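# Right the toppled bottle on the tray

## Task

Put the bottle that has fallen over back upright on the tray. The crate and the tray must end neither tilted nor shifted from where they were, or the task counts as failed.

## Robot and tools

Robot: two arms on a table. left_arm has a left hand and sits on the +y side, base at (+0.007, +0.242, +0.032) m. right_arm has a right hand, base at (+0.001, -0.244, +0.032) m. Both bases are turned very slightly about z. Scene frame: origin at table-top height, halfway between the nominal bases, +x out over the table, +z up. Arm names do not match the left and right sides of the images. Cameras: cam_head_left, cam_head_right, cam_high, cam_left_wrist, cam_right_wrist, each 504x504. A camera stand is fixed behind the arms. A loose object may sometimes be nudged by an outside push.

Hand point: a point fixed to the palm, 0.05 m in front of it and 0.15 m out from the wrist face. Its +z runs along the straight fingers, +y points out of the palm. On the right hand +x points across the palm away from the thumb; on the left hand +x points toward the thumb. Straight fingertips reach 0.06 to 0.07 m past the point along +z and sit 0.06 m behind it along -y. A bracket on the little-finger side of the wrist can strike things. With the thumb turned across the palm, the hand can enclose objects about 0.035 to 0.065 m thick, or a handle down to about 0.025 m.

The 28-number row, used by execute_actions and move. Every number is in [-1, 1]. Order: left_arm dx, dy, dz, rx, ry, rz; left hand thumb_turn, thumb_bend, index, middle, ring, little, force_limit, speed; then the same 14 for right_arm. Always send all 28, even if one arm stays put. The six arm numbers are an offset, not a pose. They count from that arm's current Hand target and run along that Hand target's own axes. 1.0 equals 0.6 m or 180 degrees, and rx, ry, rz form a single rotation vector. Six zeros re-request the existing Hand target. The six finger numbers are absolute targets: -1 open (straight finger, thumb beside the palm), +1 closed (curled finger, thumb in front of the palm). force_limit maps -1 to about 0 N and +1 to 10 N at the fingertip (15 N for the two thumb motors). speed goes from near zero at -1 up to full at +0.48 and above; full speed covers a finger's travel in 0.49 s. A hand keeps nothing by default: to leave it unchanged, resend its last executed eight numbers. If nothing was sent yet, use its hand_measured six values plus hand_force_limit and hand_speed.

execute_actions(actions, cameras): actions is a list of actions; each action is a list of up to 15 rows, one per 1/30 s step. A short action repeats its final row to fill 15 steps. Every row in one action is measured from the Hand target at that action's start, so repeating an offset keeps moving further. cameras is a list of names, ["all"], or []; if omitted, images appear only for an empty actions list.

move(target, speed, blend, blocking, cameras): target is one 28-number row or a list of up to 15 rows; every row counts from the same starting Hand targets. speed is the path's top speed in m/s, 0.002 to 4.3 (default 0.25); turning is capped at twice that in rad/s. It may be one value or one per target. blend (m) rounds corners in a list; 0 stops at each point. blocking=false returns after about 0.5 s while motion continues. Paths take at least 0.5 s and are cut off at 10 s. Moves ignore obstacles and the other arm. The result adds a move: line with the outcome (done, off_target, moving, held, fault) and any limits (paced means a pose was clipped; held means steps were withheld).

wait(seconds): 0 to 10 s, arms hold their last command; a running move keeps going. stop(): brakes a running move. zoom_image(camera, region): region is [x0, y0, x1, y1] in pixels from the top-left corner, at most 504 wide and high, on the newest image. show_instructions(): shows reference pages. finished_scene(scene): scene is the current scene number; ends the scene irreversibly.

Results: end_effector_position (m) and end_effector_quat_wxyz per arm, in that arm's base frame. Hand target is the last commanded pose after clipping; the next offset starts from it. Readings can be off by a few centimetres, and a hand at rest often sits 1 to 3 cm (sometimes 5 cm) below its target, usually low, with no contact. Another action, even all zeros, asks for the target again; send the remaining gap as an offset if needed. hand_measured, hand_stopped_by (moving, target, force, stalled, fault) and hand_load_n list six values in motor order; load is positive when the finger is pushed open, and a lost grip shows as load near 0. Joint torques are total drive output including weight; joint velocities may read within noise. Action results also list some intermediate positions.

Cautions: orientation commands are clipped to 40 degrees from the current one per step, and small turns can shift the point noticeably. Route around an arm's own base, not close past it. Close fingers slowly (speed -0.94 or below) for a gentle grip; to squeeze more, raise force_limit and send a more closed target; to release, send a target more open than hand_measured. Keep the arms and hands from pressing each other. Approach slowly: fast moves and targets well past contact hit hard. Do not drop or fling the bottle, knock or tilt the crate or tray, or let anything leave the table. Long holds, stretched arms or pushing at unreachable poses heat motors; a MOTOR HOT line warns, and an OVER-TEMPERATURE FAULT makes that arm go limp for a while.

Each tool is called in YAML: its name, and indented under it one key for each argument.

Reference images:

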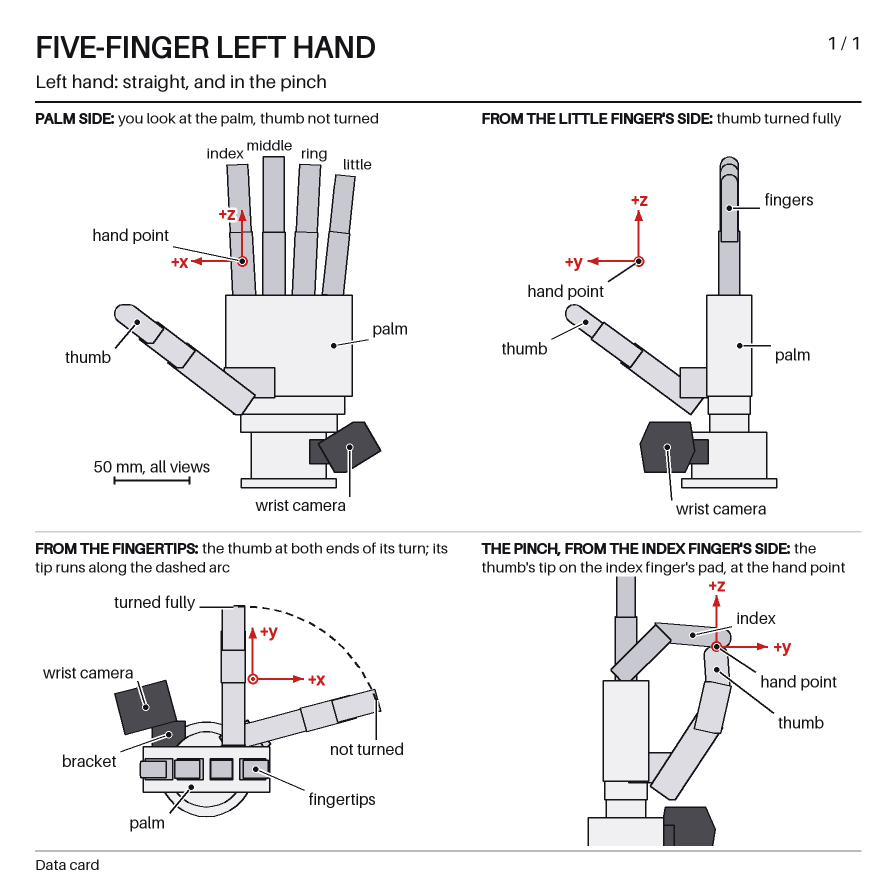

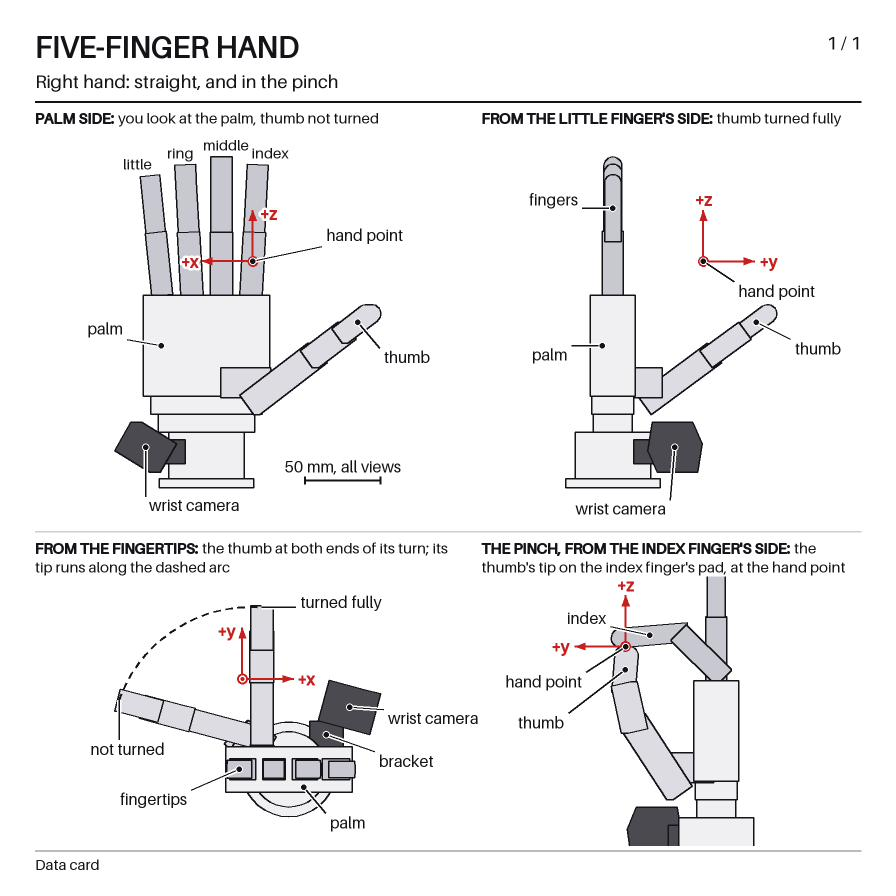

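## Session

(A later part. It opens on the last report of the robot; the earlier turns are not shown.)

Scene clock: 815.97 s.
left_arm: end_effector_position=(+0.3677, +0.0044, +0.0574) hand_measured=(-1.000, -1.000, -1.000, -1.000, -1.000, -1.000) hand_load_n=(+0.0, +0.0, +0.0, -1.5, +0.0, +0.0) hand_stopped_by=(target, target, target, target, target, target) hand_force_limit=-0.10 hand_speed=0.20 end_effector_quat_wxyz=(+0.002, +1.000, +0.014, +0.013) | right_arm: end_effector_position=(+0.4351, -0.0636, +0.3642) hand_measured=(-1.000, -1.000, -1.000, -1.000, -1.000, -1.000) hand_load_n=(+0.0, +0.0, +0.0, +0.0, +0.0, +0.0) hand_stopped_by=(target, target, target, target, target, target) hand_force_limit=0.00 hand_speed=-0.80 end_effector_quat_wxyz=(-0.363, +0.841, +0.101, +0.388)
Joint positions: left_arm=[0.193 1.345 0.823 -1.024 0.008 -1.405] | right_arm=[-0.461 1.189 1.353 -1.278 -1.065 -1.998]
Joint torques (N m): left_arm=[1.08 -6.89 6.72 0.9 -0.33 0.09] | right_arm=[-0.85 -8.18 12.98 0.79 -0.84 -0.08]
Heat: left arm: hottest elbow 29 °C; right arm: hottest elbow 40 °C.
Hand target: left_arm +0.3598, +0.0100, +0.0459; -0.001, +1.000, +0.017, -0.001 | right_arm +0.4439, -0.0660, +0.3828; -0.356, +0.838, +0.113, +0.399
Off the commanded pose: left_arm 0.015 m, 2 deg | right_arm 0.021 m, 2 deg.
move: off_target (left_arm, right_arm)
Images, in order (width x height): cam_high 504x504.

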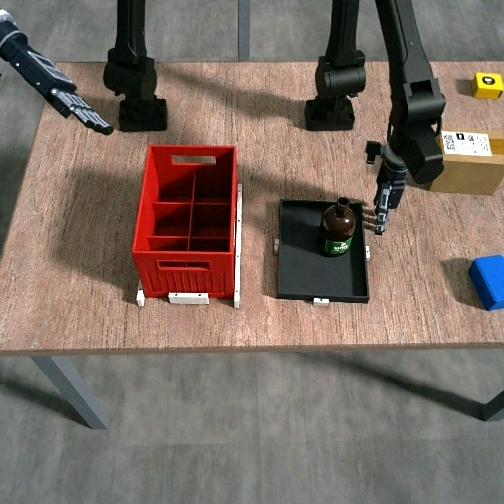

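move:
  target: [0,-0.05,-0.22,0,0,0,-1,-1,-1,-1,-1,-1,-0.1,0.2,0,0,0,0,0,0,-1,-1,-1,-1,-1,-1,0,-0.8]
  speed: 0.2
  cameras: ["cam_high","cam_head_right"]

Scene clock: 829.07 s.
left_arm: end_effector_position=(+0.3481, +0.0326, +0.1627) hand_measured=(-1.000, -1.000, -1.000, -1.000, -1.000, -1.000) hand_load_n=(+0.0, +0.0, +0.0, +0.0, +0.0, +0.0) hand_stopped_by=(target, target, target, target, target, target) hand_force_limit=-0.10 hand_speed=0.20 end_effector_quat_wxyz=(+0.004, +1.000, +0.017, -0.015) | right_arm: end_effector_position=(+0.4351, -0.0636, +0.3642) hand_measured=(-1.000, -1.000, -1.000, -1.000, -1.000, -1.000) hand_load_n=(+0.0, +0.0, -0.5, +0.0, +0.0, +0.0) hand_stopped_by=(target, target, target, target, target, target) hand_force_limit=0.00 hand_speed=-0.80 end_effector_quat_wxyz=(-0.363, +0.841, +0.101, +0.388)
Joint positions: left_arm=[0.284 1.239 1.03 -1.391 -0.001 -1.32] | right_arm=[-0.461 1.189 1.353 -1.278 -1.065 -1.998]
Joint torques (N m): left_arm=[0.67 -7.12 11.77 0.21 -0.05 0.09] | right_arm=[-0.85 -8.18 12.97 0.8 -0.83 -0.08]
Heat: left arm: hottest elbow 30 °C; right arm: hottest elbow 40 °C.
Hand target: left_arm +0.3592, +0.0398, +0.1780; +0.000, +1.000, +0.017, -0.001 | right_arm +0.4439, -0.0660, +0.3828; -0.356, +0.838, +0.113, +0.399
Off the commanded pose: left_arm 0.020 m, 2 deg | right_arm 0.021 m, 2 deg.
move: off_target (left_arm, right_arm)
Images, in order (width x height): cam_head_right 504x504, cam_high 504x504.

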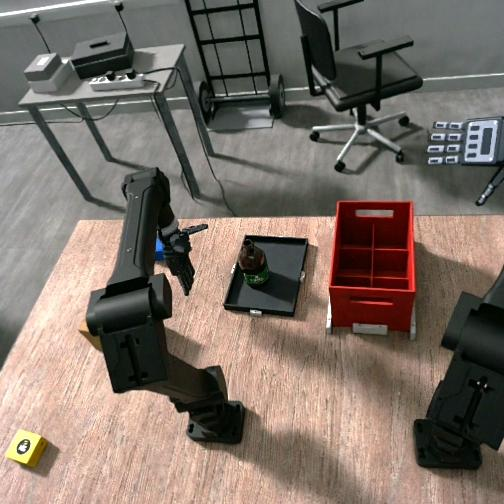

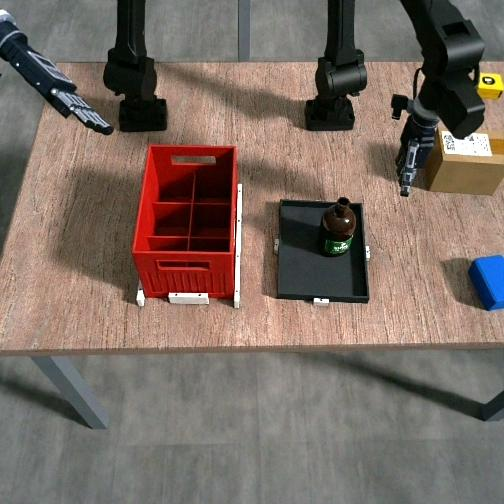

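finished_scene:
  scene: 3

The scene is finished: the task was done.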